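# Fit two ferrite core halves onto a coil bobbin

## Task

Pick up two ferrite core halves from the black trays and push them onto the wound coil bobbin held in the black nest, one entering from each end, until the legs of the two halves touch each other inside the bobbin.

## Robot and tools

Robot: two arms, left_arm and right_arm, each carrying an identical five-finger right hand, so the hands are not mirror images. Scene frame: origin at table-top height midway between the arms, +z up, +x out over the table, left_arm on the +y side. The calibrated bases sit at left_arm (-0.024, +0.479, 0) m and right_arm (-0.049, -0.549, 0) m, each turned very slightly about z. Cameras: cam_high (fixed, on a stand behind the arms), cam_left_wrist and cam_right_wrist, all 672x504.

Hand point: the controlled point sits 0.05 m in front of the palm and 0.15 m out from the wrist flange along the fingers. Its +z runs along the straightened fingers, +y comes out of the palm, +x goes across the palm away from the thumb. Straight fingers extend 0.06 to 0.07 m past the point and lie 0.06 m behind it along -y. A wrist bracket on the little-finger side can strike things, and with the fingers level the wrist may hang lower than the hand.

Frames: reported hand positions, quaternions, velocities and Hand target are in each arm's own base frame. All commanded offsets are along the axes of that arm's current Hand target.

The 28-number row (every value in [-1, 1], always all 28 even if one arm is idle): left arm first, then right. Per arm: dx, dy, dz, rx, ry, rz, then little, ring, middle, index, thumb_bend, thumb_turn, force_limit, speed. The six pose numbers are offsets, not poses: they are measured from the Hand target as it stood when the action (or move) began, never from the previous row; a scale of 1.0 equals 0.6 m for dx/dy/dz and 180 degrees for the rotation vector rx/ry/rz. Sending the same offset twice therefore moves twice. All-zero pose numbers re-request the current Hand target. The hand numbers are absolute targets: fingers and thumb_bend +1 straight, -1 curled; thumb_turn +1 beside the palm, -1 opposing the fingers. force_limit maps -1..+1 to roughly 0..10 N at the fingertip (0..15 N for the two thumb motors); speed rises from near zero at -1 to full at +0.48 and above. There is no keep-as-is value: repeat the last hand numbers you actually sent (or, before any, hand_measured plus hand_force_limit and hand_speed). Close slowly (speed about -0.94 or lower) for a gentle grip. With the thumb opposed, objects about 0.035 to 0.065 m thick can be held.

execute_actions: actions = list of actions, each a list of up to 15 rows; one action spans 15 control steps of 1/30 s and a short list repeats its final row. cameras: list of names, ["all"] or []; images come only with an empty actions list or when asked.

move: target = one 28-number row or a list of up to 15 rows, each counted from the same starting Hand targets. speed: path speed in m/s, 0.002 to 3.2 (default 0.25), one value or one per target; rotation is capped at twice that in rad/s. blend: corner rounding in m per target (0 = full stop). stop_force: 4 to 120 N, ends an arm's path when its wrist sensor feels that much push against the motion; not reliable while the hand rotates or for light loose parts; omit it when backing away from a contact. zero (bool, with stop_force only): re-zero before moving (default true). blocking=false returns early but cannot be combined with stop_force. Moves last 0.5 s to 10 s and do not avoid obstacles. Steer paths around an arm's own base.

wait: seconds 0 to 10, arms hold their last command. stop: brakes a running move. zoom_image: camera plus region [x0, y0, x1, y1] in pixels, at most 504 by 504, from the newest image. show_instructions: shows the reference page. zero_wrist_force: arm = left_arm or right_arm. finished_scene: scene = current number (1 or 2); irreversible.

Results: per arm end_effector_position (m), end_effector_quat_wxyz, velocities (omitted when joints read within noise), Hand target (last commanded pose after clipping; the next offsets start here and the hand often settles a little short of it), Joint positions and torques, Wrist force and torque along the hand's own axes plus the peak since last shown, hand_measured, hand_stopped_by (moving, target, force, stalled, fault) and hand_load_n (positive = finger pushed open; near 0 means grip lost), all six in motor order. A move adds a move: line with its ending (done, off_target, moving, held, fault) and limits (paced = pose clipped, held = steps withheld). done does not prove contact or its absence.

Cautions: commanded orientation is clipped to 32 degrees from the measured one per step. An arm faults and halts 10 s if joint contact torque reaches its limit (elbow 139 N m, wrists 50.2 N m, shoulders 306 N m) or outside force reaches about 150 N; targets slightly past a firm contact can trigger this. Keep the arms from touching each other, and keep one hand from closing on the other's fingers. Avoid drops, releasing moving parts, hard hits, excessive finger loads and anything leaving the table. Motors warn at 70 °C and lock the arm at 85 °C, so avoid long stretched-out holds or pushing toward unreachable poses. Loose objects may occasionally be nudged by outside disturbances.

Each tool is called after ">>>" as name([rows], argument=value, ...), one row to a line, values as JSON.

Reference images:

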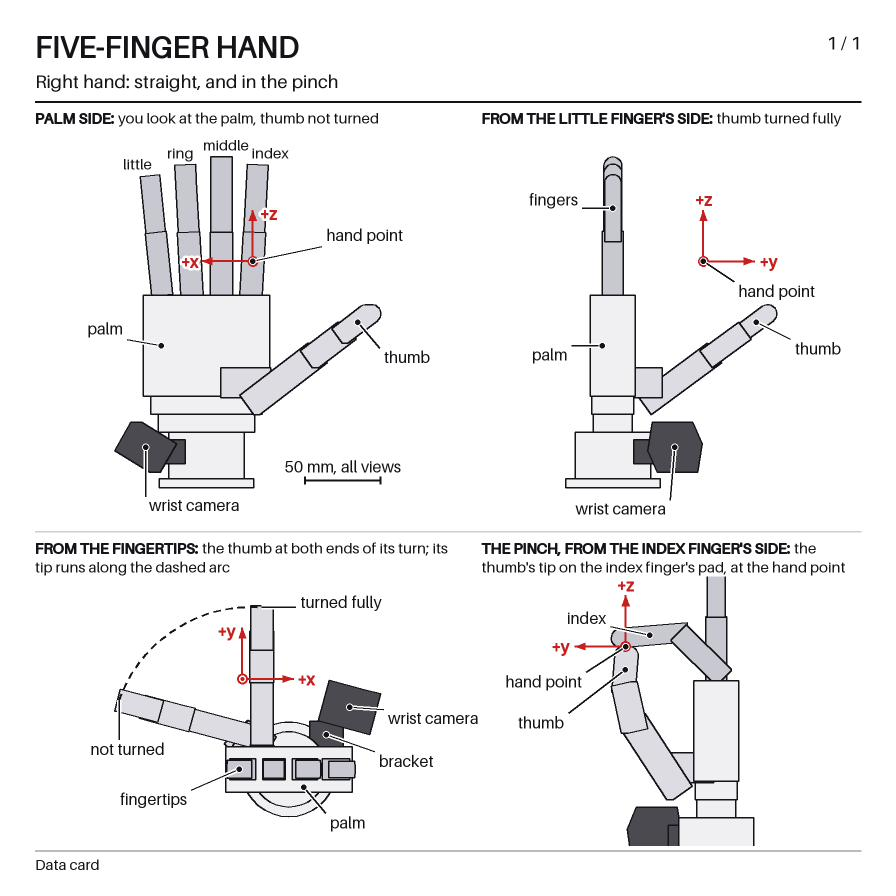

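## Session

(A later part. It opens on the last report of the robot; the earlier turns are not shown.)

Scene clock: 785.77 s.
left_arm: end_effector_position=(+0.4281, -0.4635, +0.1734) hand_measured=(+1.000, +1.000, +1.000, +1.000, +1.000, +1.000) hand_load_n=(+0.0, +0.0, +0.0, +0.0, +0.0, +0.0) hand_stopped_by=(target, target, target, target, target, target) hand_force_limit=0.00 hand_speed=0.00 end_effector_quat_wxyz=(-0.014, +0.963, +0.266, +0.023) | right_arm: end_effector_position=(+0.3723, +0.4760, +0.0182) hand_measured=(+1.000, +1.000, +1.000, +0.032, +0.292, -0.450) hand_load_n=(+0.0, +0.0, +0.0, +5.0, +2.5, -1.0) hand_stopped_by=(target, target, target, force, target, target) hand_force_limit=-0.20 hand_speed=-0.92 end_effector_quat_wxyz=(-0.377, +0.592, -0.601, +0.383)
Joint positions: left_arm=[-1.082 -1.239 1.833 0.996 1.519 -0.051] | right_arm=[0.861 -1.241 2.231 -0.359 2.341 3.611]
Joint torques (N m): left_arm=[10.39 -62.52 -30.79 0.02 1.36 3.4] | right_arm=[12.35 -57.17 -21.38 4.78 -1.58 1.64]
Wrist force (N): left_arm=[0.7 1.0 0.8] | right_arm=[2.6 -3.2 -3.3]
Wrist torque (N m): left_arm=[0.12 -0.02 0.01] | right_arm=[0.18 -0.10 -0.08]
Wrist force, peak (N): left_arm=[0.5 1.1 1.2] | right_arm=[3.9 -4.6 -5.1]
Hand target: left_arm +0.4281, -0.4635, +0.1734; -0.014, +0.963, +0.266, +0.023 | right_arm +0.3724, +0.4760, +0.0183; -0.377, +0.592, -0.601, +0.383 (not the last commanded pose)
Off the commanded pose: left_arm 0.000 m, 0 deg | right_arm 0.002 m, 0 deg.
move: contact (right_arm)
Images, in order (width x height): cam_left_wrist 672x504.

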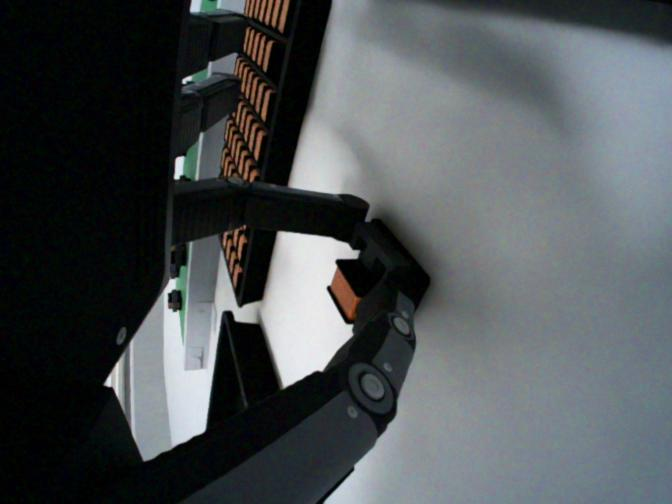

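>>> move(target=[0,0,0,0,0,0,1,1,1,1,1,1,0.0,0.0, 0,-0.0006,-0.0003,0,0,0,1,1,1,-0.4,0.29,-0.45,-0.2,-0.92], speed=0.01)

>>> move(target=[0,0,0,0,0,0,1,1,1,1,1,1,0.0,0.0, -0.01,0,0,0,0,0,1,1,1,-0.4,0.29,-0.45,-0.2,-0.92], speed=0.01, stop_force=5, cameras=["cam_left_wrist","cam_right_wrist"])

>>> zoom_image(camera="cam_right_wrist", region=[315, 245, 375, 300])

>>> zoom_image(camera="cam_left_wrist", region=[320, 200, 440, 310])

Scene clock: 796.23 s.
left_arm: end_effector_position=(+0.4281, -0.4635, +0.1734) hand_measured=(+1.000, +1.000, +1.000, +1.000, +1.000, +1.000) hand_load_n=(+0.0, +0.0, +0.0, -0.5, +0.0, +0.0) hand_stopped_by=(target, target, target, target, target, target) hand_force_limit=0.00 hand_speed=0.00 end_effector_quat_wxyz=(-0.014, +0.963, +0.266, +0.023) | right_arm: end_effector_position=(+0.3724, +0.4760, +0.0186) hand_measured=(+1.000, +1.000, +1.000, +0.032, +0.292, -0.450) hand_load_n=(-0.5, +0.0, +0.0, +5.0, +4.0, +0.0) hand_stopped_by=(target, target, target, force, target, target) hand_force_limit=-0.20 hand_speed=-0.92 end_effector_quat_wxyz=(-0.377, +0.592, -0.601, +0.383)
Joint positions: left_arm=[-1.082 -1.239 1.833 0.996 1.519 -0.051] | right_arm=[0.861 -1.242 2.231 -0.359 2.341 3.611]
Joint torques (N m): left_arm=[11.11 -56.7 -32.4 0.06 1.81 3.49] | right_arm=[9.2 -59.15 -34.83 4.91 -1.43 1.09]
Wrist force (N): left_arm=[0.7 0.8 1.0] | right_arm=[0.7 0.8 -0.4]
Wrist torque (N m): left_arm=[0.08 -0.02 0.00] | right_arm=[0.20 -0.12 -0.08]
Wrist force, peak (N): left_arm=[0.5 1.5 0.9] | right_arm=[2.5 -3.1 -3.7]
Hand target: left_arm +0.4281, -0.4635, +0.1734; -0.014, +0.963, +0.266, +0.023 | right_arm +0.3724, +0.4760, +0.0187; -0.377, +0.592, -0.601, +0.383
Off the commanded pose: left_arm 0.000 m, 0 deg | right_arm 0.000 m, 0 deg.
move: done

Scene clock: 798.00 s.
left_arm: end_effector_position=(+0.4281, -0.4635, +0.1734) hand_measured=(+1.000, +1.000, +1.000, +1.000, +1.000, +1.000) hand_load_n=(+0.0, +0.0, +0.0, +0.0, +0.0, +0.0) hand_stopped_by=(target, target, target, target, target, target) hand_force_limit=0.00 hand_speed=0.00 end_effector_quat_wxyz=(-0.014, +0.963, +0.266, +0.023) | right_arm: end_effector_position=(+0.3724, +0.4809, +0.0187) hand_measured=(+1.000, +1.000, +1.000, +0.032, +0.290, -0.450) hand_load_n=(+0.0, +0.0, +0.0, +4.5, +1.5, -3.0) hand_stopped_by=(target, target, target, force, target, target) hand_force_limit=-0.20 hand_speed=-0.92 end_effector_quat_wxyz=(-0.377, +0.592, -0.601, +0.383)
Joint positions: left_arm=[-1.082 -1.239 1.833 0.996 1.519 -0.051] | right_arm=[0.868 -1.235 2.221 -0.351 2.346 3.617]
Joint torques (N m): left_arm=[8.97 -55.64 -32.93 0.18 1.47 3.35] | right_arm=[-11.5 -56.33 -8.41 -2.54 -2.91 -1.31]
Wrist force (N): left_arm=[0.4 1.0 1.1] | right_arm=[3.5 -4.0 -4.9]
Wrist torque (N m): left_arm=[0.10 0.03 -0.01] | right_arm=[0.20 -0.11 -0.07]
Wrist force, peak (N): left_arm=[0.7 1.3 0.9] | right_arm=[5.3 -6.2 -9.1]
Hand target: left_arm +0.4281, -0.4635, +0.1734; -0.014, +0.963, +0.266, +0.023 | right_arm +0.3724, +0.4809, +0.0187; -0.377, +0.592, -0.601, +0.383 (not the last commanded pose)
Off the commanded pose: left_arm 0.000 m, 0 deg | right_arm 0.001 m, 0 deg.
move: contact (right_arm)
Images, in order (width x height): cam_left_wrist 672x504, cam_right_wrist 672x504.

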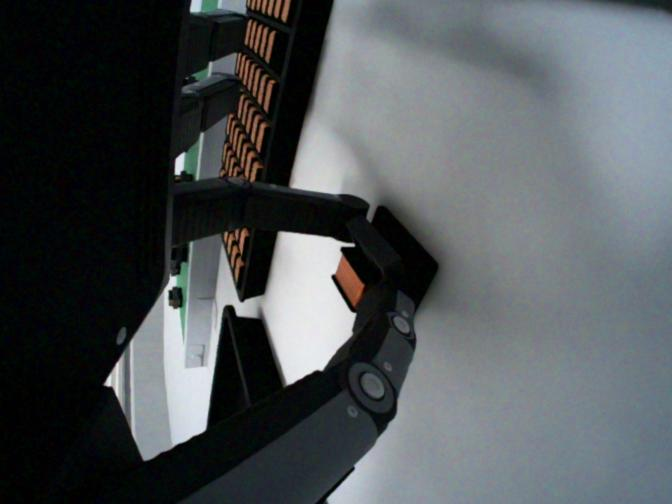

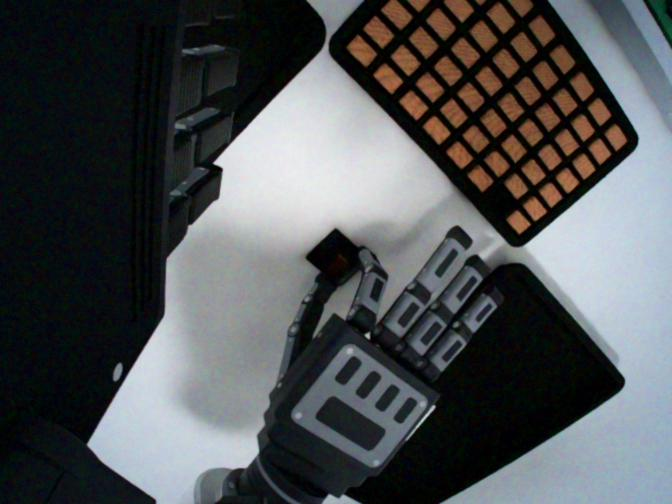

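Scaled by 8.400 from the camera's 672x504 image, which has a finer 960x720 frame.

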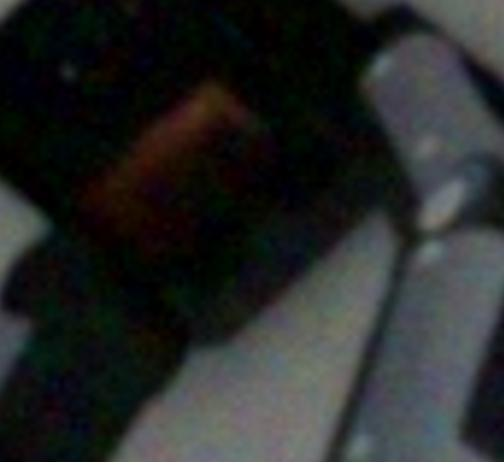

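Scaled by 4.200 from the camera's 672x504 image, which has a finer 960x720 frame.

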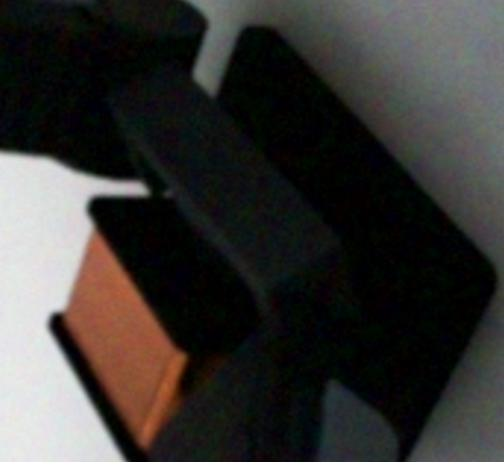

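>>> move(target=[0,0,0,0,0,0,1,1,1,1,1,1,0.0,0.0, 0.0167,-0.0151,-0.007,0,0,0,1,1,1,-0.4,0.29,-0.45,-0.2,-0.92], speed=0.03, cameras=["cam_left_wrist","cam_right_wrist"])

>>> zoom_image(camera="cam_right_wrist", region=[315, 245, 375, 300])

>>> zoom_image(camera="cam_left_wrist", region=[320, 200, 440, 310])

Scene clock: 806.53 s.
left_arm: end_effector_position=(+0.4281, -0.4635, +0.1734) hand_measured=(+1.000, +1.000, +1.000, +1.000, +1.000, +1.000) hand_load_n=(+0.0, +0.0, +0.0, +0.0, +0.0, +0.0) hand_stopped_by=(target, target, target, target, target, target) hand_force_limit=0.00 hand_speed=0.00 end_effector_quat_wxyz=(-0.014, +0.963, +0.266, +0.023) | right_arm: end_effector_position=(+0.3723, +0.4710, +0.0285) hand_measured=(+1.000, +1.000, +1.000, +0.032, +0.290, -0.450) hand_load_n=(+0.0, +0.0, +0.0, +4.5, +3.0, -0.5) hand_stopped_by=(target, target, target, force, target, target) hand_force_limit=-0.20 hand_speed=-0.92 end_effector_quat_wxyz=(-0.377, +0.592, -0.601, +0.383)
Joint positions: left_arm=[-1.082 -1.239 1.833 0.996 1.519 -0.051] | right_arm=[0.854 -1.266 2.237 -0.345 2.335 3.605]
Joint torques (N m): left_arm=[9.93 -56.98 -35.47 -0.02 1.6 3.3] | right_arm=[-13.24 -58.67 -10.08 5.4 -1.9 -1.41]
Wrist force (N): left_arm=[0.7 0.8 0.6] | right_arm=[0.3 0.9 -0.4]
Wrist torque (N m): left_arm=[0.10 -0.01 0.00] | right_arm=[0.22 -0.06 0.13]
Wrist force, peak (N): left_arm=[0.4 0.9 1.3] | right_arm=[3.5 -4.2 -5.2]
Hand target: left_arm +0.4281, -0.4635, +0.1734; -0.014, +0.963, +0.266, +0.023 | right_arm +0.3723, +0.4709, +0.0287; -0.377, +0.592, -0.601, +0.383
Off the commanded pose: left_arm 0.000 m, 0 deg | right_arm 0.000 m, 0 deg.
move: done
Images, in order (width x height): cam_left_wrist 672x504, cam_right_wrist 672x504.

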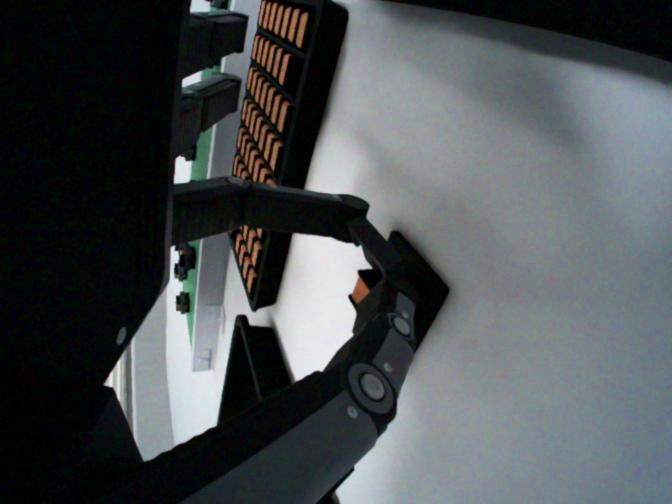

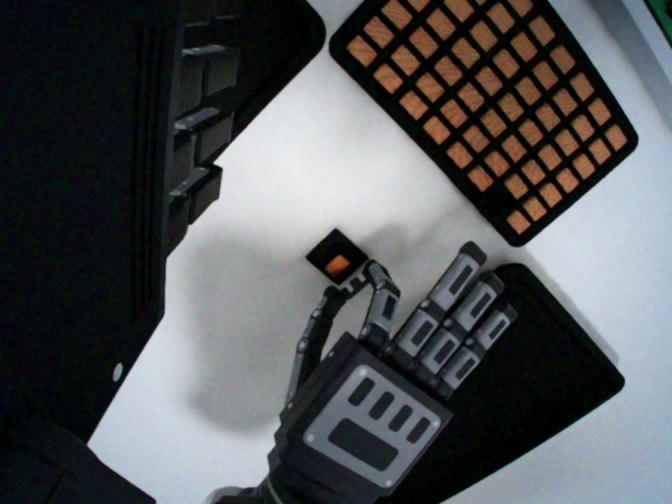

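Scaled by 8.400 from the camera's 672x504 image, which has a finer 960x720 frame.

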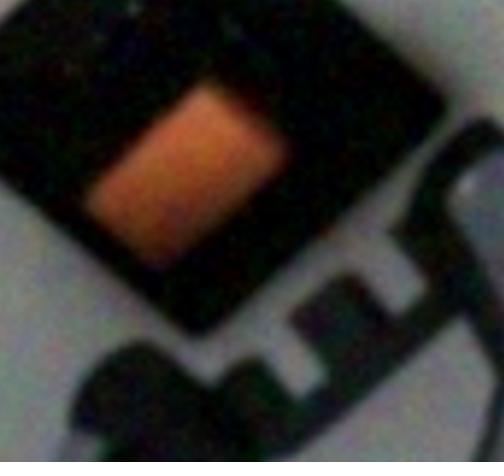

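Scaled by 4.200 from the camera's 672x504 image, which has a finer 960x720 frame.

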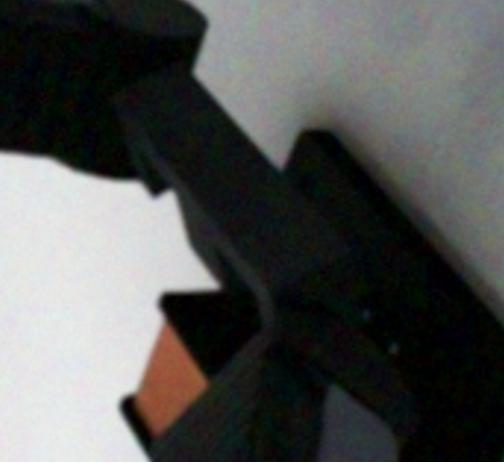

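>>> move(target=[0,0,0,0,0,0,1,1,1,1,1,1,0.0,0.0, 0.25,-0.1,-0.13,0,0,0,1,1,1,-0.4,0.29,-0.45,-0.2,-0.92], speed=0.15)

>>> move(target=[-0.0683,0.111,0.15,0.0718,0.2395,0,1,1,1,1,-1,-1,0.0,0.0, 0,0,0,0,0,0,1,1,1,-0.4,0.29,-0.45,-0.2,-0.92], speed=0.15, cameras=["cam_high","cam_right_wrist","cam_left_wrist"])

Scene clock: 863.83 s.
left_arm: end_effector_position=(+0.4281, -0.4635, +0.1734) hand_measured=(+1.000, +1.000, +1.000, +1.000, +1.000, +1.000) hand_load_n=(+0.5, +0.0, +0.0, +0.0, +0.0, +0.0) hand_stopped_by=(target, target, target, target, target, target) hand_force_limit=0.00 hand_speed=0.00 end_effector_quat_wxyz=(-0.014, +0.963, +0.266, +0.023) | right_arm: end_effector_position=(+0.3249, +0.3217, +0.1160) hand_measured=(+1.000, +1.000, +1.000, +0.032, +0.290, -0.450) hand_load_n=(+0.0, +0.0, +0.0, +5.0, +3.5, -0.5) hand_stopped_by=(target, target, target, force, target, target) hand_force_limit=-0.20 hand_speed=-0.92 end_effector_quat_wxyz=(-0.377, +0.592, -0.601, +0.383)
Joint positions: left_arm=[-1.082 -1.239 1.833 0.996 1.519 -0.051] | right_arm=[0.63 -1.714 2.489 -0.247 2.146 3.449]
Joint torques (N m): left_arm=[8.41 -55.62 -38.46 0.41 1.87 3.32] | right_arm=[-9.75 -25.64 -15.36 4.3 -1.97 -1.93]
Wrist force (N): left_arm=[0.8 0.7 0.8] | right_arm=[0.5 1.2 -0.6]
Wrist torque (N m): left_arm=[0.09 -0.03 0.01] | right_arm=[0.24 -0.04 0.16]
Wrist force, peak (N): left_arm=[0.8 1.3 1.0] | right_arm=[1.3 0.9 -1.0]
Hand target: left_arm +0.4281, -0.4635, +0.1734; -0.014, +0.963, +0.266, +0.023 | right_arm +0.3249, +0.3216, +0.1161; -0.377, +0.592, -0.601, +0.383
Off the commanded pose: left_arm 0.000 m, 0 deg | right_arm 0.000 m, 0 deg.
move: done

Scene clock: 865.47 s.
left_arm: end_effector_position=(+0.4287, -0.4855, +0.1463) hand_measured=(+1.000, +1.000, +1.000, +1.000, -0.934, -1.000) hand_load_n=(+0.0, +0.0, +0.0, +0.0, +10.0, +1.0) hand_stopped_by=(target, target, target, target, force, target) hand_force_limit=0.00 hand_speed=0.00 end_effector_quat_wxyz=(-0.075, +0.954, +0.263, +0.120) | right_arm: end_effector_position=(+0.3249, +0.3216, +0.1161) hand_measured=(+1.000, +1.000, +1.000, +0.032, +0.290, -0.450) hand_load_n=(-0.5, +0.0, +0.0, +4.5, +3.0, -0.5) hand_stopped_by=(target, target, target, force, target, target) hand_force_limit=-0.20 hand_speed=-0.92 end_effector_quat_wxyz=(-0.377, +0.592, -0.601, +0.383)
Joint positions: left_arm=[-1.199 -1.169 1.814 1.053 1.316 -0.182] | right_arm=[0.629 -1.714 2.489 -0.246 2.146 3.449]
Joint torques (N m): left_arm=[9 -77.86 -23.82 0.1 1.26 3.49] | right_arm=[-12.53 -26.19 -16.1 4.36 -2.2 -1.58]
Wrist force (N): left_arm=[1.0 0.7 0.3] | right_arm=[0.6 1.2 -0.7]
Wrist torque (N m): left_arm=[0.05 -0.20 0.00] | right_arm=[0.24 -0.05 0.16]
Wrist force, peak (N): left_arm=[-2.1 2.4 1.2] | right_arm=[0.4 1.5 -0.7]
Hand target: left_arm +0.4287, -0.4855, +0.1463; -0.075, +0.954, +0.263, +0.120 (not the last commanded pose) | right_arm +0.3249, +0.3216, +0.1161; -0.377, +0.592, -0.601, +0.383
Off the commanded pose: left_arm 0.084 m, 32 deg | right_arm 0.000 m, 0 deg.
move: held (left_arm; a check stopped the path); limits=held
pose unreachable (left arm): on one or more control steps of this call, first in action 0 (counted from 0), this arm could not follow its commanded pose, so it was not sent that pose on those steps. It may still have moved: this result reports where it is.
cause: moving toward the commanded pose would bring a part of the arm too close to another arm (a part of this arm just beyond joint 3 (elbow) and a part of the right arm just beyond its joint 4 (wrist 1), along the way the arms are being sent, or toward where that arm still pushes).

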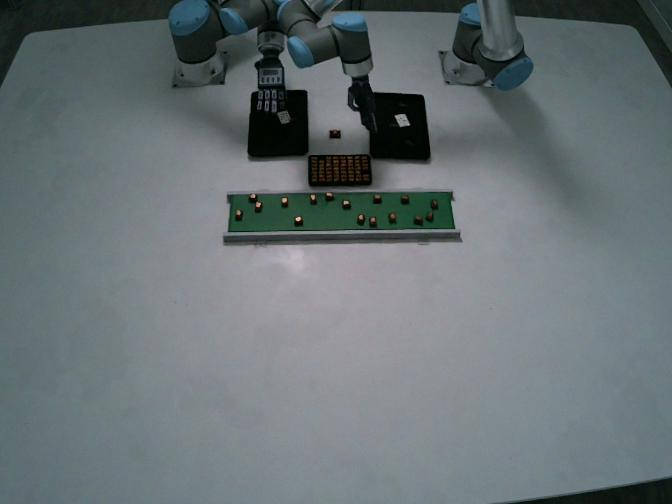

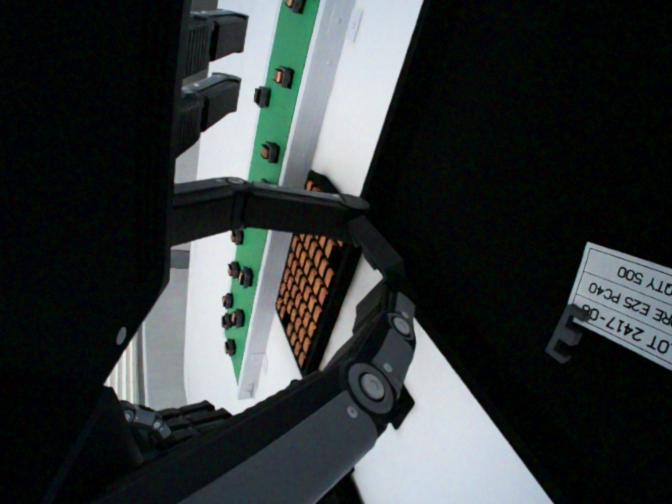

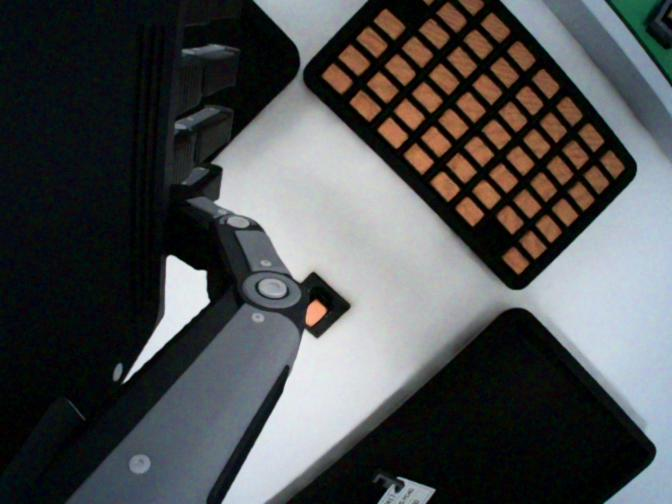

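>>> move(target=[0,0,0,0,0,0,-0.9,-0.9,-0.9,-0.9,1,1,0.0,0.4, 0.0833,0,-0.05,0,0,0,1,1,1,-0.4,0.29,-0.45,-0.2,-0.92], speed=0.15)

>>> move(target=[-0.1255,0.0108,0.0855,0,0,0,-0.9,-0.9,-0.9,-0.9,1,1,0.0,0.4, 0,0,0,0,0,0,1,1,1,-0.4,0.29,-0.45,-0.2,-0.92], speed=0.1, cameras=["cam_right_wrist","cam_left_wrist"])

Scene clock: 880.60 s.
left_arm: end_effector_position=(+0.4287, -0.4855, +0.1463) hand_measured=(-0.900, -0.900, -0.900, -0.252, +1.000, +1.000) hand_load_n=(+0.0, +0.0, +0.0, +0.0, +0.0, +0.0) hand_stopped_by=(target, target, target, force, target, target) hand_force_limit=0.00 hand_speed=0.40 end_effector_quat_wxyz=(-0.075, +0.954, +0.263, +0.120) | right_arm: end_effector_position=(+0.2970, +0.2720, +0.1288) hand_measured=(+1.000, +1.000, +1.000, +0.032, +0.290, -0.450) hand_load_n=(+0.0, +0.0, +0.0, +4.5, +3.0, -0.5) hand_stopped_by=(target, target, target, force, target, target) hand_force_limit=-0.20 hand_speed=-0.92 end_effector_quat_wxyz=(-0.377, +0.592, -0.601, +0.383)
Joint positions: left_arm=[-1.199 -1.169 1.814 1.053 1.316 -0.182] | right_arm=[0.51 -1.902 2.579 -0.182 2.042 3.381]
Joint torques (N m): left_arm=[8.38 -78.01 -29.17 3.71 -0.36 3.5] | right_arm=[-11.78 -13.19 -18.92 4 -2.27 -1.51]
Wrist force (N): left_arm=[0.8 0.5 0.3] | right_arm=[0.6 0.5 -0.6]
Wrist torque (N m): left_arm=[0.03 -0.15 -0.01] | right_arm=[0.15 -0.07 0.15]
Wrist force, peak (N): left_arm=[1.2 1.0 0.3] | right_arm=[1.5 0.9 -0.7]
Hand target: left_arm +0.4287, -0.4855, +0.1463; -0.075, +0.954, +0.263, +0.120 | right_arm +0.2970, +0.2720, +0.1288; -0.377, +0.592, -0.601, +0.383
Off the commanded pose: left_arm 0.000 m, 0 deg | right_arm 0.000 m, 0 deg.
move: done

Scene clock: 882.03 s.
left_arm: end_effector_position=(+0.3792, -0.5168, +0.0766) hand_measured=(-0.900, -0.900, -0.900, -0.252, +1.000, +1.000) hand_load_n=(+0.0, +0.0, +0.0, +0.0, +0.0, +0.0) hand_stopped_by=(target, target, target, force, target, target) hand_force_limit=0.00 hand_speed=0.40 end_effector_quat_wxyz=(-0.075, +0.954, +0.263, +0.120) | right_arm: end_effector_position=(+0.2970, +0.2720, +0.1288) hand_measured=(+1.000, +1.000, +1.000, +0.032, +0.290, -0.450) hand_load_n=(+0.0, +0.0, +0.0, +4.5, +3.5, -0.5) hand_stopped_by=(target, target, target, force, target, target) hand_force_limit=-0.20 hand_speed=-0.92 end_effector_quat_wxyz=(-0.377, +0.592, -0.601, +0.383)
Joint positions: left_arm=[-1.297 -1.093 1.861 0.955 1.33 -0.283] | right_arm=[0.51 -1.902 2.579 -0.182 2.042 3.381]
Joint torques (N m): left_arm=[-7.53 -57.9 -20.55 0.76 1.31 -2.87] | right_arm=[-12.21 -14.12 -18.82 3.97 -2.44 -1.65]
Wrist force (N): left_arm=[0.5 0.5 0.4] | right_arm=[0.6 0.8 -0.6]
Wrist torque (N m): left_arm=[-0.01 -0.11 0.12] | right_arm=[0.21 -0.07 0.16]
Wrist force, peak (N): left_arm=[1.9 0.2 -0.1] | right_arm=[0.7 0.9 -0.9]
Hand target: left_arm +0.3791, -0.5169, +0.0763; -0.075, +0.954, +0.263, +0.120 | right_arm +0.2970, +0.2720, +0.1288; -0.377, +0.592, -0.601, +0.383
Off the commanded pose: left_arm 0.000 m, 0 deg | right_arm 0.000 m, 0 deg.
move: done
Images, in order (width x height): cam_left_wrist 672x504, cam_right_wrist 672x504.

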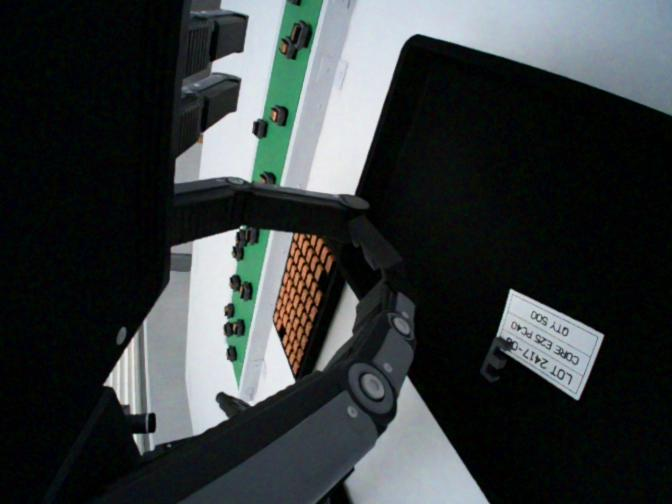

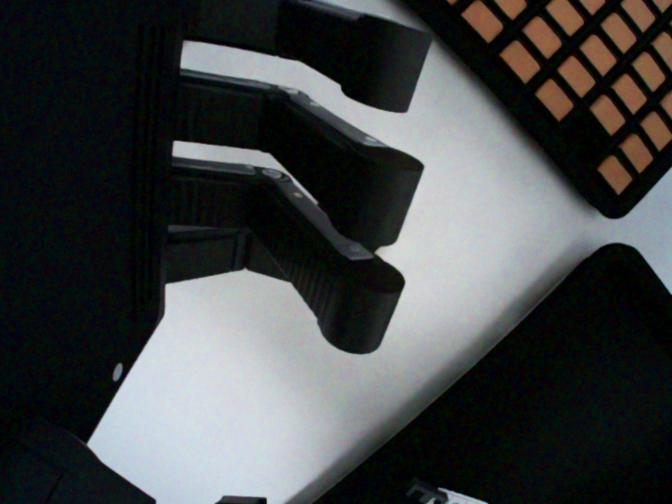

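>>> move(target=[0.009,-0.0027,-0.032,0,0,0,-0.9,-0.9,-0.9,-0.9,1,1,0.0,0.4, 0,0,0,0,0,0,1,1,1,-0.4,0.29,-0.45,-0.2,-0.92], speed=0.1)

>>> move(target=[0,0,0,0,0,0,1,1,1,1,1,1,0.0,0.4, 0,0,0,0,0,0,1,1,1,-0.4,0.29,-0.45,-0.2,-0.92], speed=0.1, cameras=["cam_right_wrist"])

>>> zoom_image(camera="cam_right_wrist", region=[270, 200, 400, 310])

Scene clock: 888.27 s.
left_arm: end_effector_position=(+0.3791, -0.5169, +0.0961) hand_measured=(-0.900, -0.900, -0.900, -0.252, +1.000, +1.000) hand_load_n=(+0.0, +0.0, +0.0, +0.0, -0.5, -0.5) hand_stopped_by=(target, target, target, force, target, target) hand_force_limit=0.00 hand_speed=0.40 end_effector_quat_wxyz=(-0.075, +0.954, +0.263, +0.120) | right_arm: end_effector_position=(+0.2970, +0.2720, +0.1288) hand_measured=(+1.000, +1.000, +1.000, +0.032, +0.290, -0.450) hand_load_n=(+0.0, +0.0, +0.0, +4.5, +3.0, -0.5) hand_stopped_by=(target, target, target, force, target, target) hand_force_limit=-0.20 hand_speed=-0.92 end_effector_quat_wxyz=(-0.377, +0.592, -0.601, +0.383)
Joint positions: left_arm=[-1.298 -1.116 1.852 0.987 1.33 -0.283] | right_arm=[0.51 -1.902 2.579 -0.182 2.042 3.381]
Joint torques (N m): left_arm=[1.83 -80.18 -37.73 7.41 0.3 -0.29] | right_arm=[-11.46 -13.7 -19.09 4.04 -2.39 -1.73]
Wrist force (N): left_arm=[0.4 0.9 0.2] | right_arm=[0.7 0.7 -0.5]
Wrist torque (N m): left_arm=[0.06 -0.11 0.14] | right_arm=[0.19 -0.08 0.16]
Wrist force, peak (N): left_arm=[0.9 0.9 -0.2] | right_arm=[0.8 0.9 -0.7]
Hand target: left_arm +0.3791, -0.5169, +0.0963; -0.075, +0.954, +0.263, +0.120 | right_arm +0.2970, +0.2720, +0.1288; -0.377, +0.592, -0.601, +0.383
Off the commanded pose: left_arm 0.000 m, 0 deg | right_arm 0.000 m, 0 deg.
move: done

Scene clock: 889.07 s.
left_arm: end_effector_position=(+0.3791, -0.5169, +0.0963) hand_measured=(+1.000, +1.000, +1.000, +1.000, +1.000, +1.000) hand_load_n=(+0.0, +0.0, +0.0, -0.5, +0.0, +0.0) hand_stopped_by=(target, target, target, target, target, target) hand_force_limit=0.00 hand_speed=0.40 end_effector_quat_wxyz=(-0.075, +0.954, +0.263, +0.120) | right_arm: end_effector_position=(+0.2970, +0.2720, +0.1288) hand_measured=(+1.000, +1.000, +1.000, +0.032, +0.290, -0.450) hand_load_n=(+0.0, +0.0, +0.0, +4.5, +3.5, -0.5) hand_stopped_by=(target, target, target, force, target, target) hand_force_limit=-0.20 hand_speed=-0.92 end_effector_quat_wxyz=(-0.377, +0.592, -0.601, +0.383)
Joint positions: left_arm=[-1.297 -1.116 1.852 0.987 1.33 -0.283] | right_arm=[0.51 -1.902 2.579 -0.182 2.042 3.381]
Joint torques (N m): left_arm=[3.32 -78.27 -35.61 6.56 -0.35 1.3] | right_arm=[-11.99 -14.97 -18.61 3.97 -2.29 -1.47]
Wrist force (N): left_arm=[0.6 0.7 -0.1] | right_arm=[0.5 0.8 -0.6]
Wrist torque (N m): left_arm=[0.03 -0.13 0.14] | right_arm=[0.20 -0.05 0.15]
Wrist force, peak (N): left_arm=[0.8 0.9 0.1] | right_arm=[0.9 0.8 -0.7]
Hand target: left_arm +0.3791, -0.5169, +0.0963; -0.075, +0.954, +0.263, +0.120 | right_arm +0.2970, +0.2720, +0.1288; -0.377, +0.592, -0.601, +0.383
Off the commanded pose: left_arm 0.000 m, 0 deg | right_arm 0.000 m, 0 deg.
move: done
Images, in order (width x height): cam_right_wrist 672x504.

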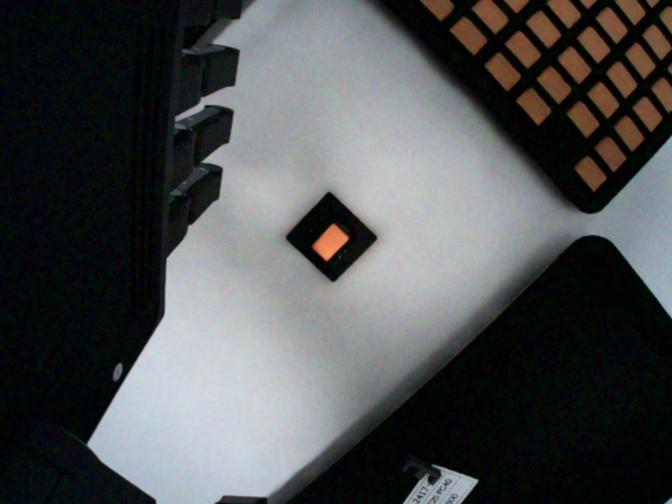

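Scaled by 3.877 from the camera's 672x504 image, which has a finer 960x720 frame.

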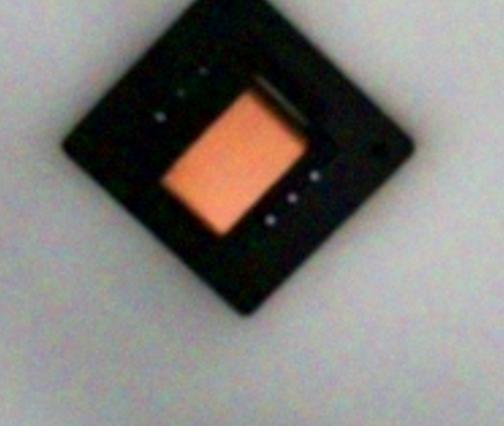

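>>> move(target=[0,0,0,0,0,0,1,1,1,1,1,1,0.0,0.4, -0.2683,0.0698,0.1607,0,0,0,1,1,1,-0.4,0.29,-0.45,-0.2,-0.92], speed=0.12, cameras=["cam_right_wrist","cam_left_wrist"])

>>> zoom_image(camera="cam_left_wrist", region=[320, 200, 440, 310])

Scene clock: 920.17 s.
left_arm: end_effector_position=(+0.3791, -0.5169, +0.0963) hand_measured=(+1.000, +1.000, +1.000, +1.000, +1.000, +1.000) hand_load_n=(+0.0, -0.5, +0.0, +0.0, +0.0, +0.0) hand_stopped_by=(target, target, target, target, target, target) hand_force_limit=0.00 hand_speed=0.40 end_effector_quat_wxyz=(-0.075, +0.954, +0.263, +0.120) | right_arm: end_effector_position=(+0.2993, +0.2773, +0.1263) hand_measured=(+1.000, +1.000, +1.000, +0.032, +0.290, -0.450) hand_load_n=(+0.0, +0.0, +0.0, +4.5, +3.5, -0.5) hand_stopped_by=(target, target, target, force, target, target) hand_force_limit=-0.20 hand_speed=-0.92 end_effector_quat_wxyz=(-0.377, +0.592, -0.601, +0.382)
Joint positions: left_arm=[-1.297 -1.116 1.852 0.987 1.33 -0.283] | right_arm=[0.527 -1.878 2.572 -0.195 2.056 3.391]
Joint torques (N m): left_arm=[4.13 -81.5 -25.18 3.3 -1.63 2.8] | right_arm=[-13.02 -16.5 -18.62 4.29 -2.77 -1.92]
Wrist force (N): left_arm=[0.6 0.9 0.2] | right_arm=[0.2 0.3 -0.5]
Wrist torque (N m): left_arm=[0.04 -0.14 0.14] | right_arm=[0.11 -0.02 0.14]
Wrist force, peak (N): left_arm=[0.9 0.9 0.1] | right_arm=[-2.0 0.8 0.7]
Hand target: left_arm +0.3791, -0.5169, +0.0963; -0.075, +0.954, +0.263, +0.120 | right_arm +0.2992, +0.2772, +0.1263; -0.377, +0.592, -0.601, +0.382 (not the last commanded pose)
Off the commanded pose: left_arm 0.000 m, 0 deg | right_arm 0.186 m, 0 deg.
move: held (right_arm; a check stopped the path); limits=held
pose unreachable (right arm): on one or more control steps of this call, first in action 0 (counted from 0), this arm could not follow its commanded pose, so it was not sent that pose on those steps. It may still have moved: this result reports where it is.
cause: moving toward the commanded pose would bring a part of the arm too close to another arm (a part of this arm just beyond joint 4 (wrist 1) and a part of the left arm just beyond its joint 3 (elbow), where that arm would come to rest).
Images, in order (width x height): cam_left_wrist 672x504, cam_right_wrist 672x504.

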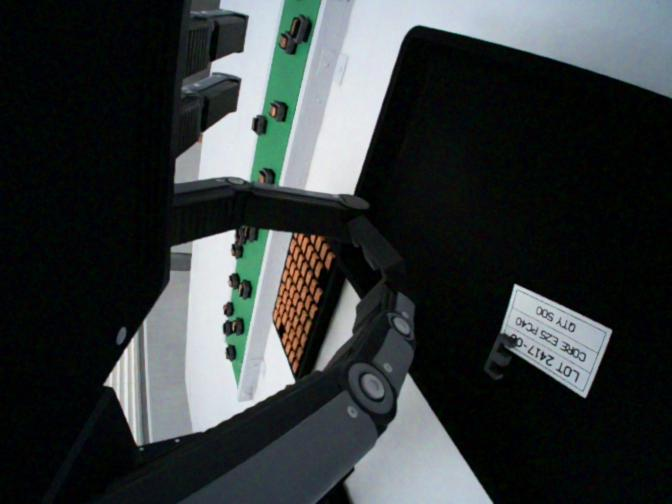

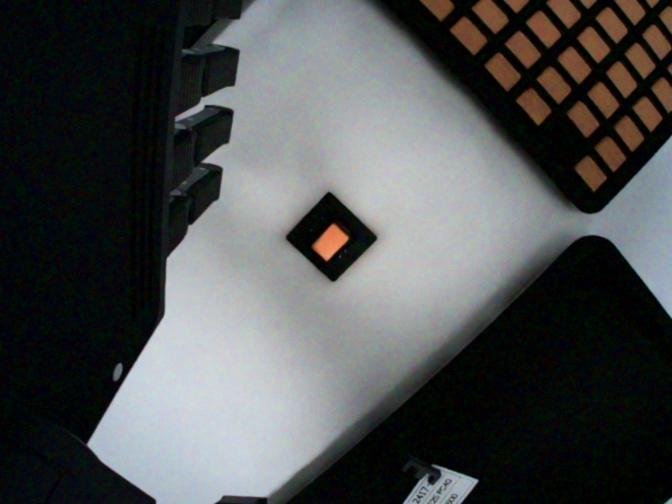

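Scaled by 4.200 from the camera's 672x504 image, which has a finer 960x720 frame.

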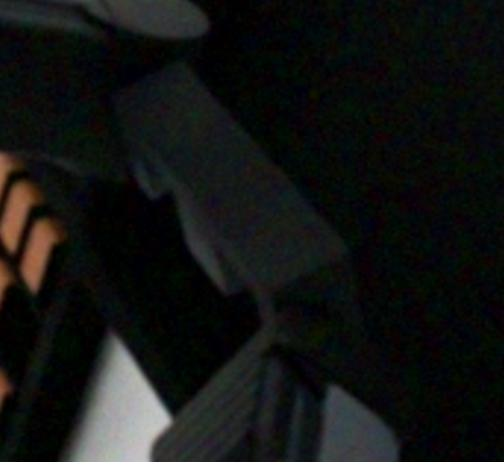

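>>> move(target=[0.1455,-0.0433,-0.0893,-0.021,-0.0702,0,1,1,1,1,1,1,0.0,0.4, 0,0,0,0,0,0,1,1,1,-0.4,0.29,-0.45,-0.2,-0.92], speed=0.15)

>>> move(target=[0,0,0,0,0,0,1,1,1,1,1,1,0.0,0.4, -0.2595,0.0677,0.1557,0,0,0,1,1,1,-0.4,0.29,-0.45,-0.2,-0.92], speed=0.15, cameras=["cam_right_wrist","cam_left_wrist"])

>>> zoom_image(camera="cam_left_wrist", region=[320, 200, 440, 310])

Scene clock: 929.63 s.
left_arm: end_effector_position=(+0.4280, -0.4636, +0.1732) hand_measured=(+1.000, +1.000, +1.000, +1.000, +1.000, +1.000) hand_load_n=(+0.0, +0.0, +0.0, +0.0, +0.0, +0.0) hand_stopped_by=(target, target, target, target, target, target) hand_force_limit=0.00 hand_speed=0.40 end_effector_quat_wxyz=(-0.014, +0.964, +0.266, +0.023) | right_arm: end_effector_position=(+0.2992, +0.2772, +0.1263) hand_measured=(+1.000, +1.000, +1.000, +0.032, +0.290, -0.450) hand_load_n=(+0.0, +0.0, +0.0, +4.5, +3.5, -0.5) hand_stopped_by=(target, target, target, force, target, target) hand_force_limit=-0.20 hand_speed=-0.92 end_effector_quat_wxyz=(-0.377, +0.592, -0.601, +0.382)
Joint positions: left_arm=[-1.082 -1.239 1.833 0.995 1.519 -0.05] | right_arm=[0.527 -1.879 2.572 -0.195 2.056 3.39]
Joint torques (N m): left_arm=[9.94 -74.76 -41.01 7.24 1.32 3.46] | right_arm=[-11.64 -16.12 -18.21 4 -2.52 -1.57]
Wrist force (N): left_arm=[0.4 0.9 0.8] | right_arm=[0.6 0.6 -0.5]
Wrist torque (N m): left_arm=[0.11 0.03 -0.01] | right_arm=[0.17 -0.08 0.17]
Wrist force, peak (N): left_arm=[1.1 0.7 0.7] | right_arm=[0.7 1.2 -0.8]
Hand target: left_arm +0.4281, -0.4636, +0.1733; -0.014, +0.964, +0.266, +0.023 | right_arm +0.2992, +0.2772, +0.1263; -0.377, +0.592, -0.601, +0.382
Off the commanded pose: left_arm 0.000 m, 0 deg | right_arm 0.000 m, 0 deg.
move: done

Scene clock: 931.57 s.
left_arm: end_effector_position=(+0.4281, -0.4636, +0.1733) hand_measured=(+1.000, +1.000, +1.000, +1.000, +1.000, +1.000) hand_load_n=(+0.0, +0.0, +0.0, +0.0, +0.0, +0.0) hand_stopped_by=(target, target, target, target, target, target) hand_force_limit=0.00 hand_speed=0.40 end_effector_quat_wxyz=(-0.014, +0.964, +0.266, +0.023) | right_arm: end_effector_position=(+0.3687, +0.4319, +0.0501) hand_measured=(+1.000, +1.000, +1.000, +0.032, +0.290, -0.450) hand_load_n=(+0.0, +0.0, +0.0, +4.5, +3.0, -0.5) hand_stopped_by=(target, target, target, force, target, target) hand_force_limit=-0.20 hand_speed=-0.92 end_effector_quat_wxyz=(-0.377, +0.592, -0.601, +0.382)
Joint positions: left_arm=[-1.082 -1.239 1.833 0.995 1.52 -0.049] | right_arm=[0.796 -1.362 2.307 -0.349 2.286 3.56]
Joint torques (N m): left_arm=[8.6 -74.2 -41.78 7.3 1.37 3.55] | right_arm=[13.84 -31.52 -37.18 -2.37 3.3 1.86]
Wrist force (N): left_arm=[0.6 0.9 0.7] | right_arm=[0.3 1.3 -0.8]
Wrist torque (N m): left_arm=[0.11 0.00 0.00] | right_arm=[0.28 -0.04 -0.09]
Wrist force, peak (N): left_arm=[0.8 1.0 0.9] | right_arm=[1.5 0.5 -1.0]
Hand target: left_arm +0.4281, -0.4636, +0.1733; -0.014, +0.964, +0.266, +0.023 | right_arm +0.3688, +0.4320, +0.0500; -0.377, +0.592, -0.601, +0.382
Off the commanded pose: left_arm 0.000 m, 0 deg | right_arm 0.000 m, 0 deg.
move: done
Images, in order (width x height): cam_left_wrist 672x504, cam_right_wrist 672x504.

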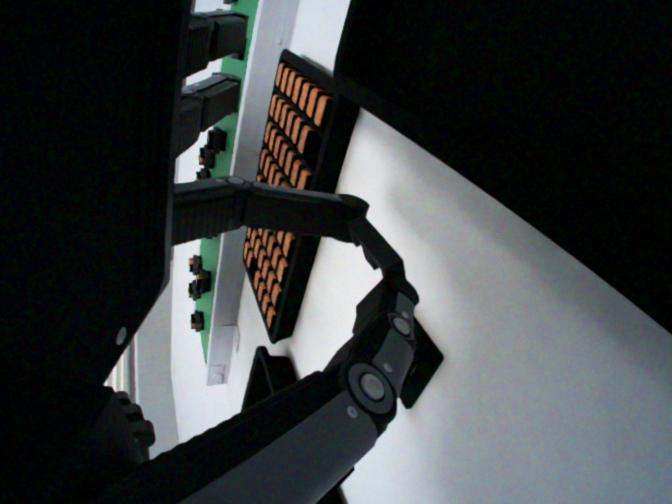

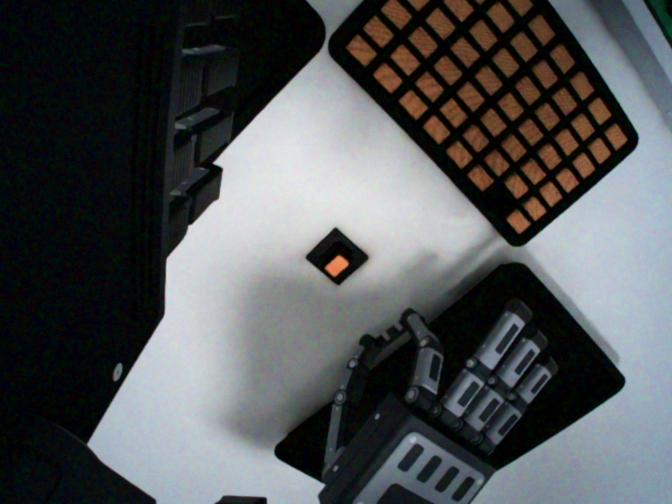

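Scaled by 4.200 from the camera's 672x504 image, which has a finer 960x720 frame.

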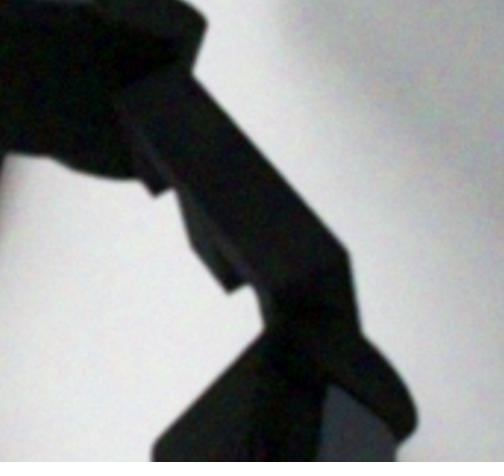

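>>> move(target=[0,0,0,0,0,0,1,1,1,1,1,1,0.0,0.4, 0,0.0483,0.0225,0,0,0,1,1,1,-0.4,0.29,-0.45,-0.2,-0.92], speed=0.08)

>>> move(target=[0,0,0,0,0,0,1,1,1,1,1,1,0.0,0.4, 0,0.0242,0.0113,0,0,0,1,1,1,-0.4,0.29,-0.45,-0.2,-0.92], speed=0.012, stop_force=6, cameras=["cam_right_wrist","cam_left_wrist"])

>>> zoom_image(camera="cam_left_wrist", region=[320, 200, 440, 310])

Scene clock: 940.60 s.
left_arm: end_effector_position=(+0.4281, -0.4636, +0.1733) hand_measured=(+1.000, +1.000, +1.000, +1.000, +1.000, +1.000) hand_load_n=(+0.0, +0.0, +0.0, +0.0, +0.0, +0.0) hand_stopped_by=(target, target, target, target, target, target) hand_force_limit=0.00 hand_speed=0.40 end_effector_quat_wxyz=(-0.014, +0.964, +0.266, +0.023) | right_arm: end_effector_position=(+0.3688, +0.4320, +0.0182) hand_measured=(+1.000, +1.000, +1.000, +0.032, +0.290, -0.450) hand_load_n=(+0.0, +0.0, +0.0, +4.5, +3.5, -0.5) hand_stopped_by=(target, target, target, force, target, target) hand_force_limit=-0.20 hand_speed=-0.92 end_effector_quat_wxyz=(-0.377, +0.592, -0.601, +0.382)
Joint positions: left_arm=[-1.082 -1.239 1.833 0.995 1.52 -0.049] | right_arm=[0.796 -1.303 2.321 -0.423 2.286 3.56]
Joint torques (N m): left_arm=[9.85 -73.84 -41.3 7.6 1.58 3.3] | right_arm=[13.65 -36.03 -7.77 -2.44 2.74 -1.62]
Wrist force (N): left_arm=[0.6 1.2 0.8] | right_arm=[0.6 0.9 -0.8]
Wrist torque (N m): left_arm=[0.15 0.01 0.01] | right_arm=[0.23 -0.06 -0.05]
Wrist force, peak (N): left_arm=[0.7 1.0 1.2] | right_arm=[0.8 1.4 -1.0]
Hand target: left_arm +0.4281, -0.4636, +0.1733; -0.014, +0.964, +0.266, +0.023 | right_arm +0.3688, +0.4320, +0.0180; -0.377, +0.592, -0.601, +0.382
Off the commanded pose: left_arm 0.000 m, 0 deg | right_arm 0.000 m, 0 deg.
move: done

Scene clock: 942.50 s.
left_arm: end_effector_position=(+0.4281, -0.4636, +0.1733) hand_measured=(+1.000, +1.000, +1.000, +1.000, +1.000, +1.000) hand_load_n=(+0.0, +0.0, +0.0, +0.5, +0.0, +0.0) hand_stopped_by=(target, target, target, target, target, target) hand_force_limit=0.00 hand_speed=0.40 end_effector_quat_wxyz=(-0.014, +0.964, +0.266, +0.023) | right_arm: end_effector_position=(+0.3688, +0.4320, +0.0140) hand_measured=(+1.000, +1.000, +1.000, +0.032, +0.290, -0.450) hand_load_n=(+0.0, +0.0, +0.0, +6.0, +0.5, +0.0) hand_stopped_by=(target, target, target, force, target, target) hand_force_limit=-0.20 hand_speed=-0.92 end_effector_quat_wxyz=(-0.377, +0.592, -0.601, +0.382)
Joint positions: left_arm=[-1.082 -1.239 1.833 0.995 1.52 -0.049] | right_arm=[0.796 -1.295 2.323 -0.432 2.286 3.56]
Joint torques (N m): left_arm=[10.28 -75.6 -41.68 7.54 1.5 3.55] | right_arm=[5.27 -49.92 -32.01 5.2 -2.34 -0.99]
Wrist force (N): left_arm=[0.5 0.8 0.9] | right_arm=[0.7 -4.0 -3.9]
Wrist torque (N m): left_arm=[0.08 0.01 0.00] | right_arm=[0.15 -0.03 -0.05]
Wrist force, peak (N): left_arm=[0.7 0.9 1.2] | right_arm=[1.8 -11.0 -10.0]
Hand target: left_arm +0.4281, -0.4636, +0.1733; -0.014, +0.964, +0.266, +0.023 | right_arm +0.3688, +0.4320, +0.0140; -0.377, +0.592, -0.601, +0.382 (not the last commanded pose)
Off the commanded pose: left_arm 0.000 m, 0 deg | right_arm 0.012 m, 0 deg.
move: contact (right_arm)
Images, in order (width x height): cam_left_wrist 672x504, cam_right_wrist 672x504.

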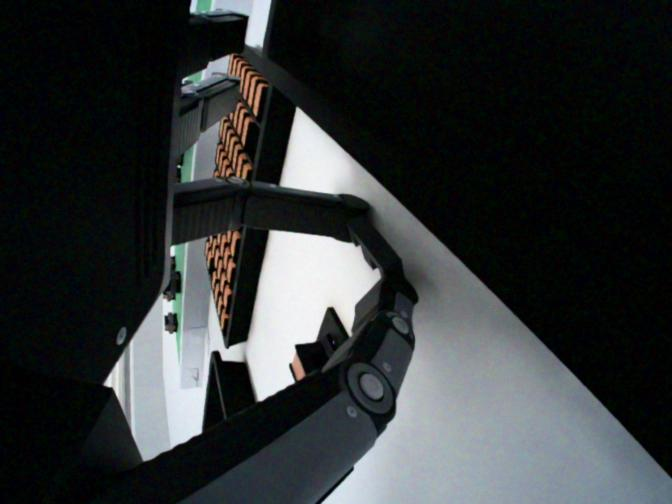

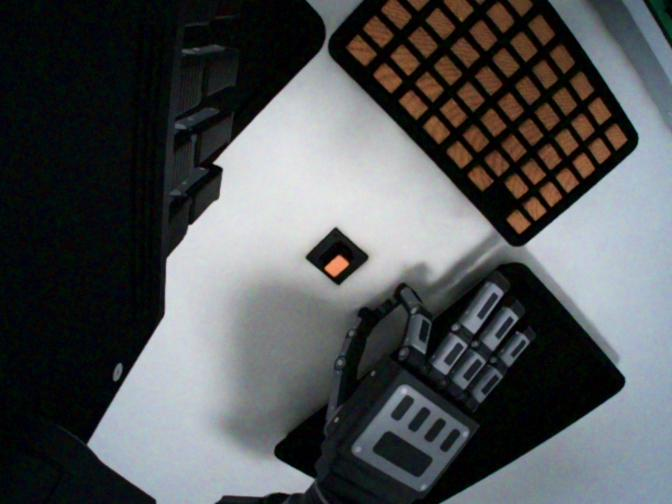

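Scaled by 4.200 from the camera's 672x504 image, which has a finer 960x720 frame.

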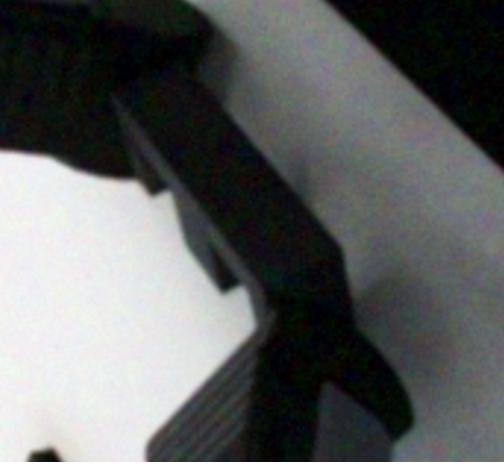

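>>> move(target=[0,0,0,0,0,0,1,1,1,1,1,1,0.0,0.4, 0,0.003,0.0014,0,0,0,1,1,1,0.055,0.29,-0.45,-0.2,-0.97], speed=0.012, cameras=["cam_left_wrist"])

>>> zoom_image(camera="cam_left_wrist", region=[320, 200, 440, 310])

Scene clock: 948.93 s.
left_arm: end_effector_position=(+0.4281, -0.4636, +0.1733) hand_measured=(+1.000, +1.000, +1.000, +1.000, +1.000, +1.000) hand_load_n=(+0.0, +0.0, +0.0, +0.0, +0.0, +0.0) hand_stopped_by=(target, target, target, target, target, target) hand_force_limit=0.00 hand_speed=0.40 end_effector_quat_wxyz=(-0.014, +0.964, +0.266, +0.023) | right_arm: end_effector_position=(+0.3689, +0.4321, +0.0123) hand_measured=(+1.000, +1.000, +1.000, +0.056, +0.290, -0.450) hand_load_n=(+0.0, +0.0, +0.0, -1.5, -1.0, +0.0) hand_stopped_by=(target, target, target, target, target, target) hand_force_limit=-0.20 hand_speed=-0.97 end_effector_quat_wxyz=(-0.377, +0.592, -0.601, +0.382)
Joint positions: left_arm=[-1.082 -1.239 1.833 0.995 1.52 -0.049] | right_arm=[0.796 -1.291 2.323 -0.437 2.286 3.56]
Joint torques (N m): left_arm=[9.08 -72.78 -41.37 7.65 1.65 3.54] | right_arm=[-1.49 -12.21 4.36 0.29 -1.65 -0.5]
Wrist force (N): left_arm=[0.7 0.8 0.8] | right_arm=[4.4 -36.3 -26.5]
Wrist torque (N m): left_arm=[0.09 0.00 0.01] | right_arm=[0.76 -0.03 -0.06]
Wrist force, peak (N): left_arm=[0.7 1.1 1.0] | right_arm=[4.4 -36.3 -26.5]
Hand target: left_arm +0.4281, -0.4636, +0.1733; -0.014, +0.964, +0.266, +0.023 | right_arm +0.3688, +0.4320, +0.0120; -0.377, +0.592, -0.601, +0.382
Off the commanded pose: left_arm 0.000 m, 0 deg | right_arm 0.000 m, 0 deg.
move: done
Images, in order (width x height): cam_left_wrist 672x504.

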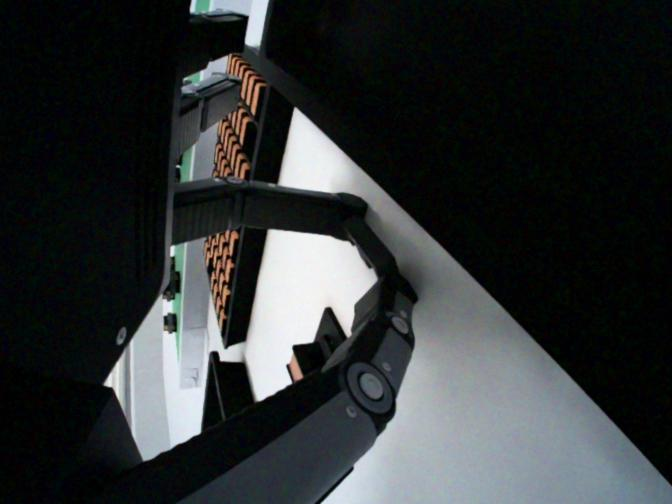

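Scaled by 4.200 from the camera's 672x504 image, which has a finer 960x720 frame.

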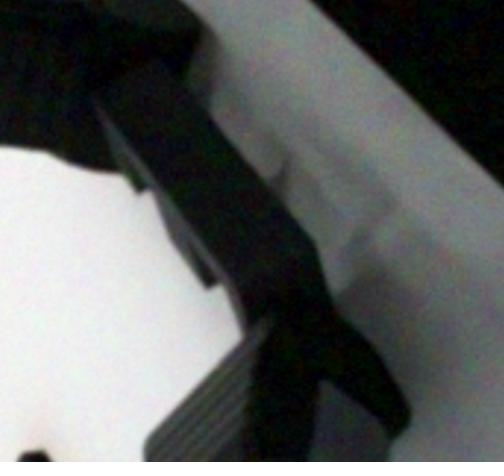

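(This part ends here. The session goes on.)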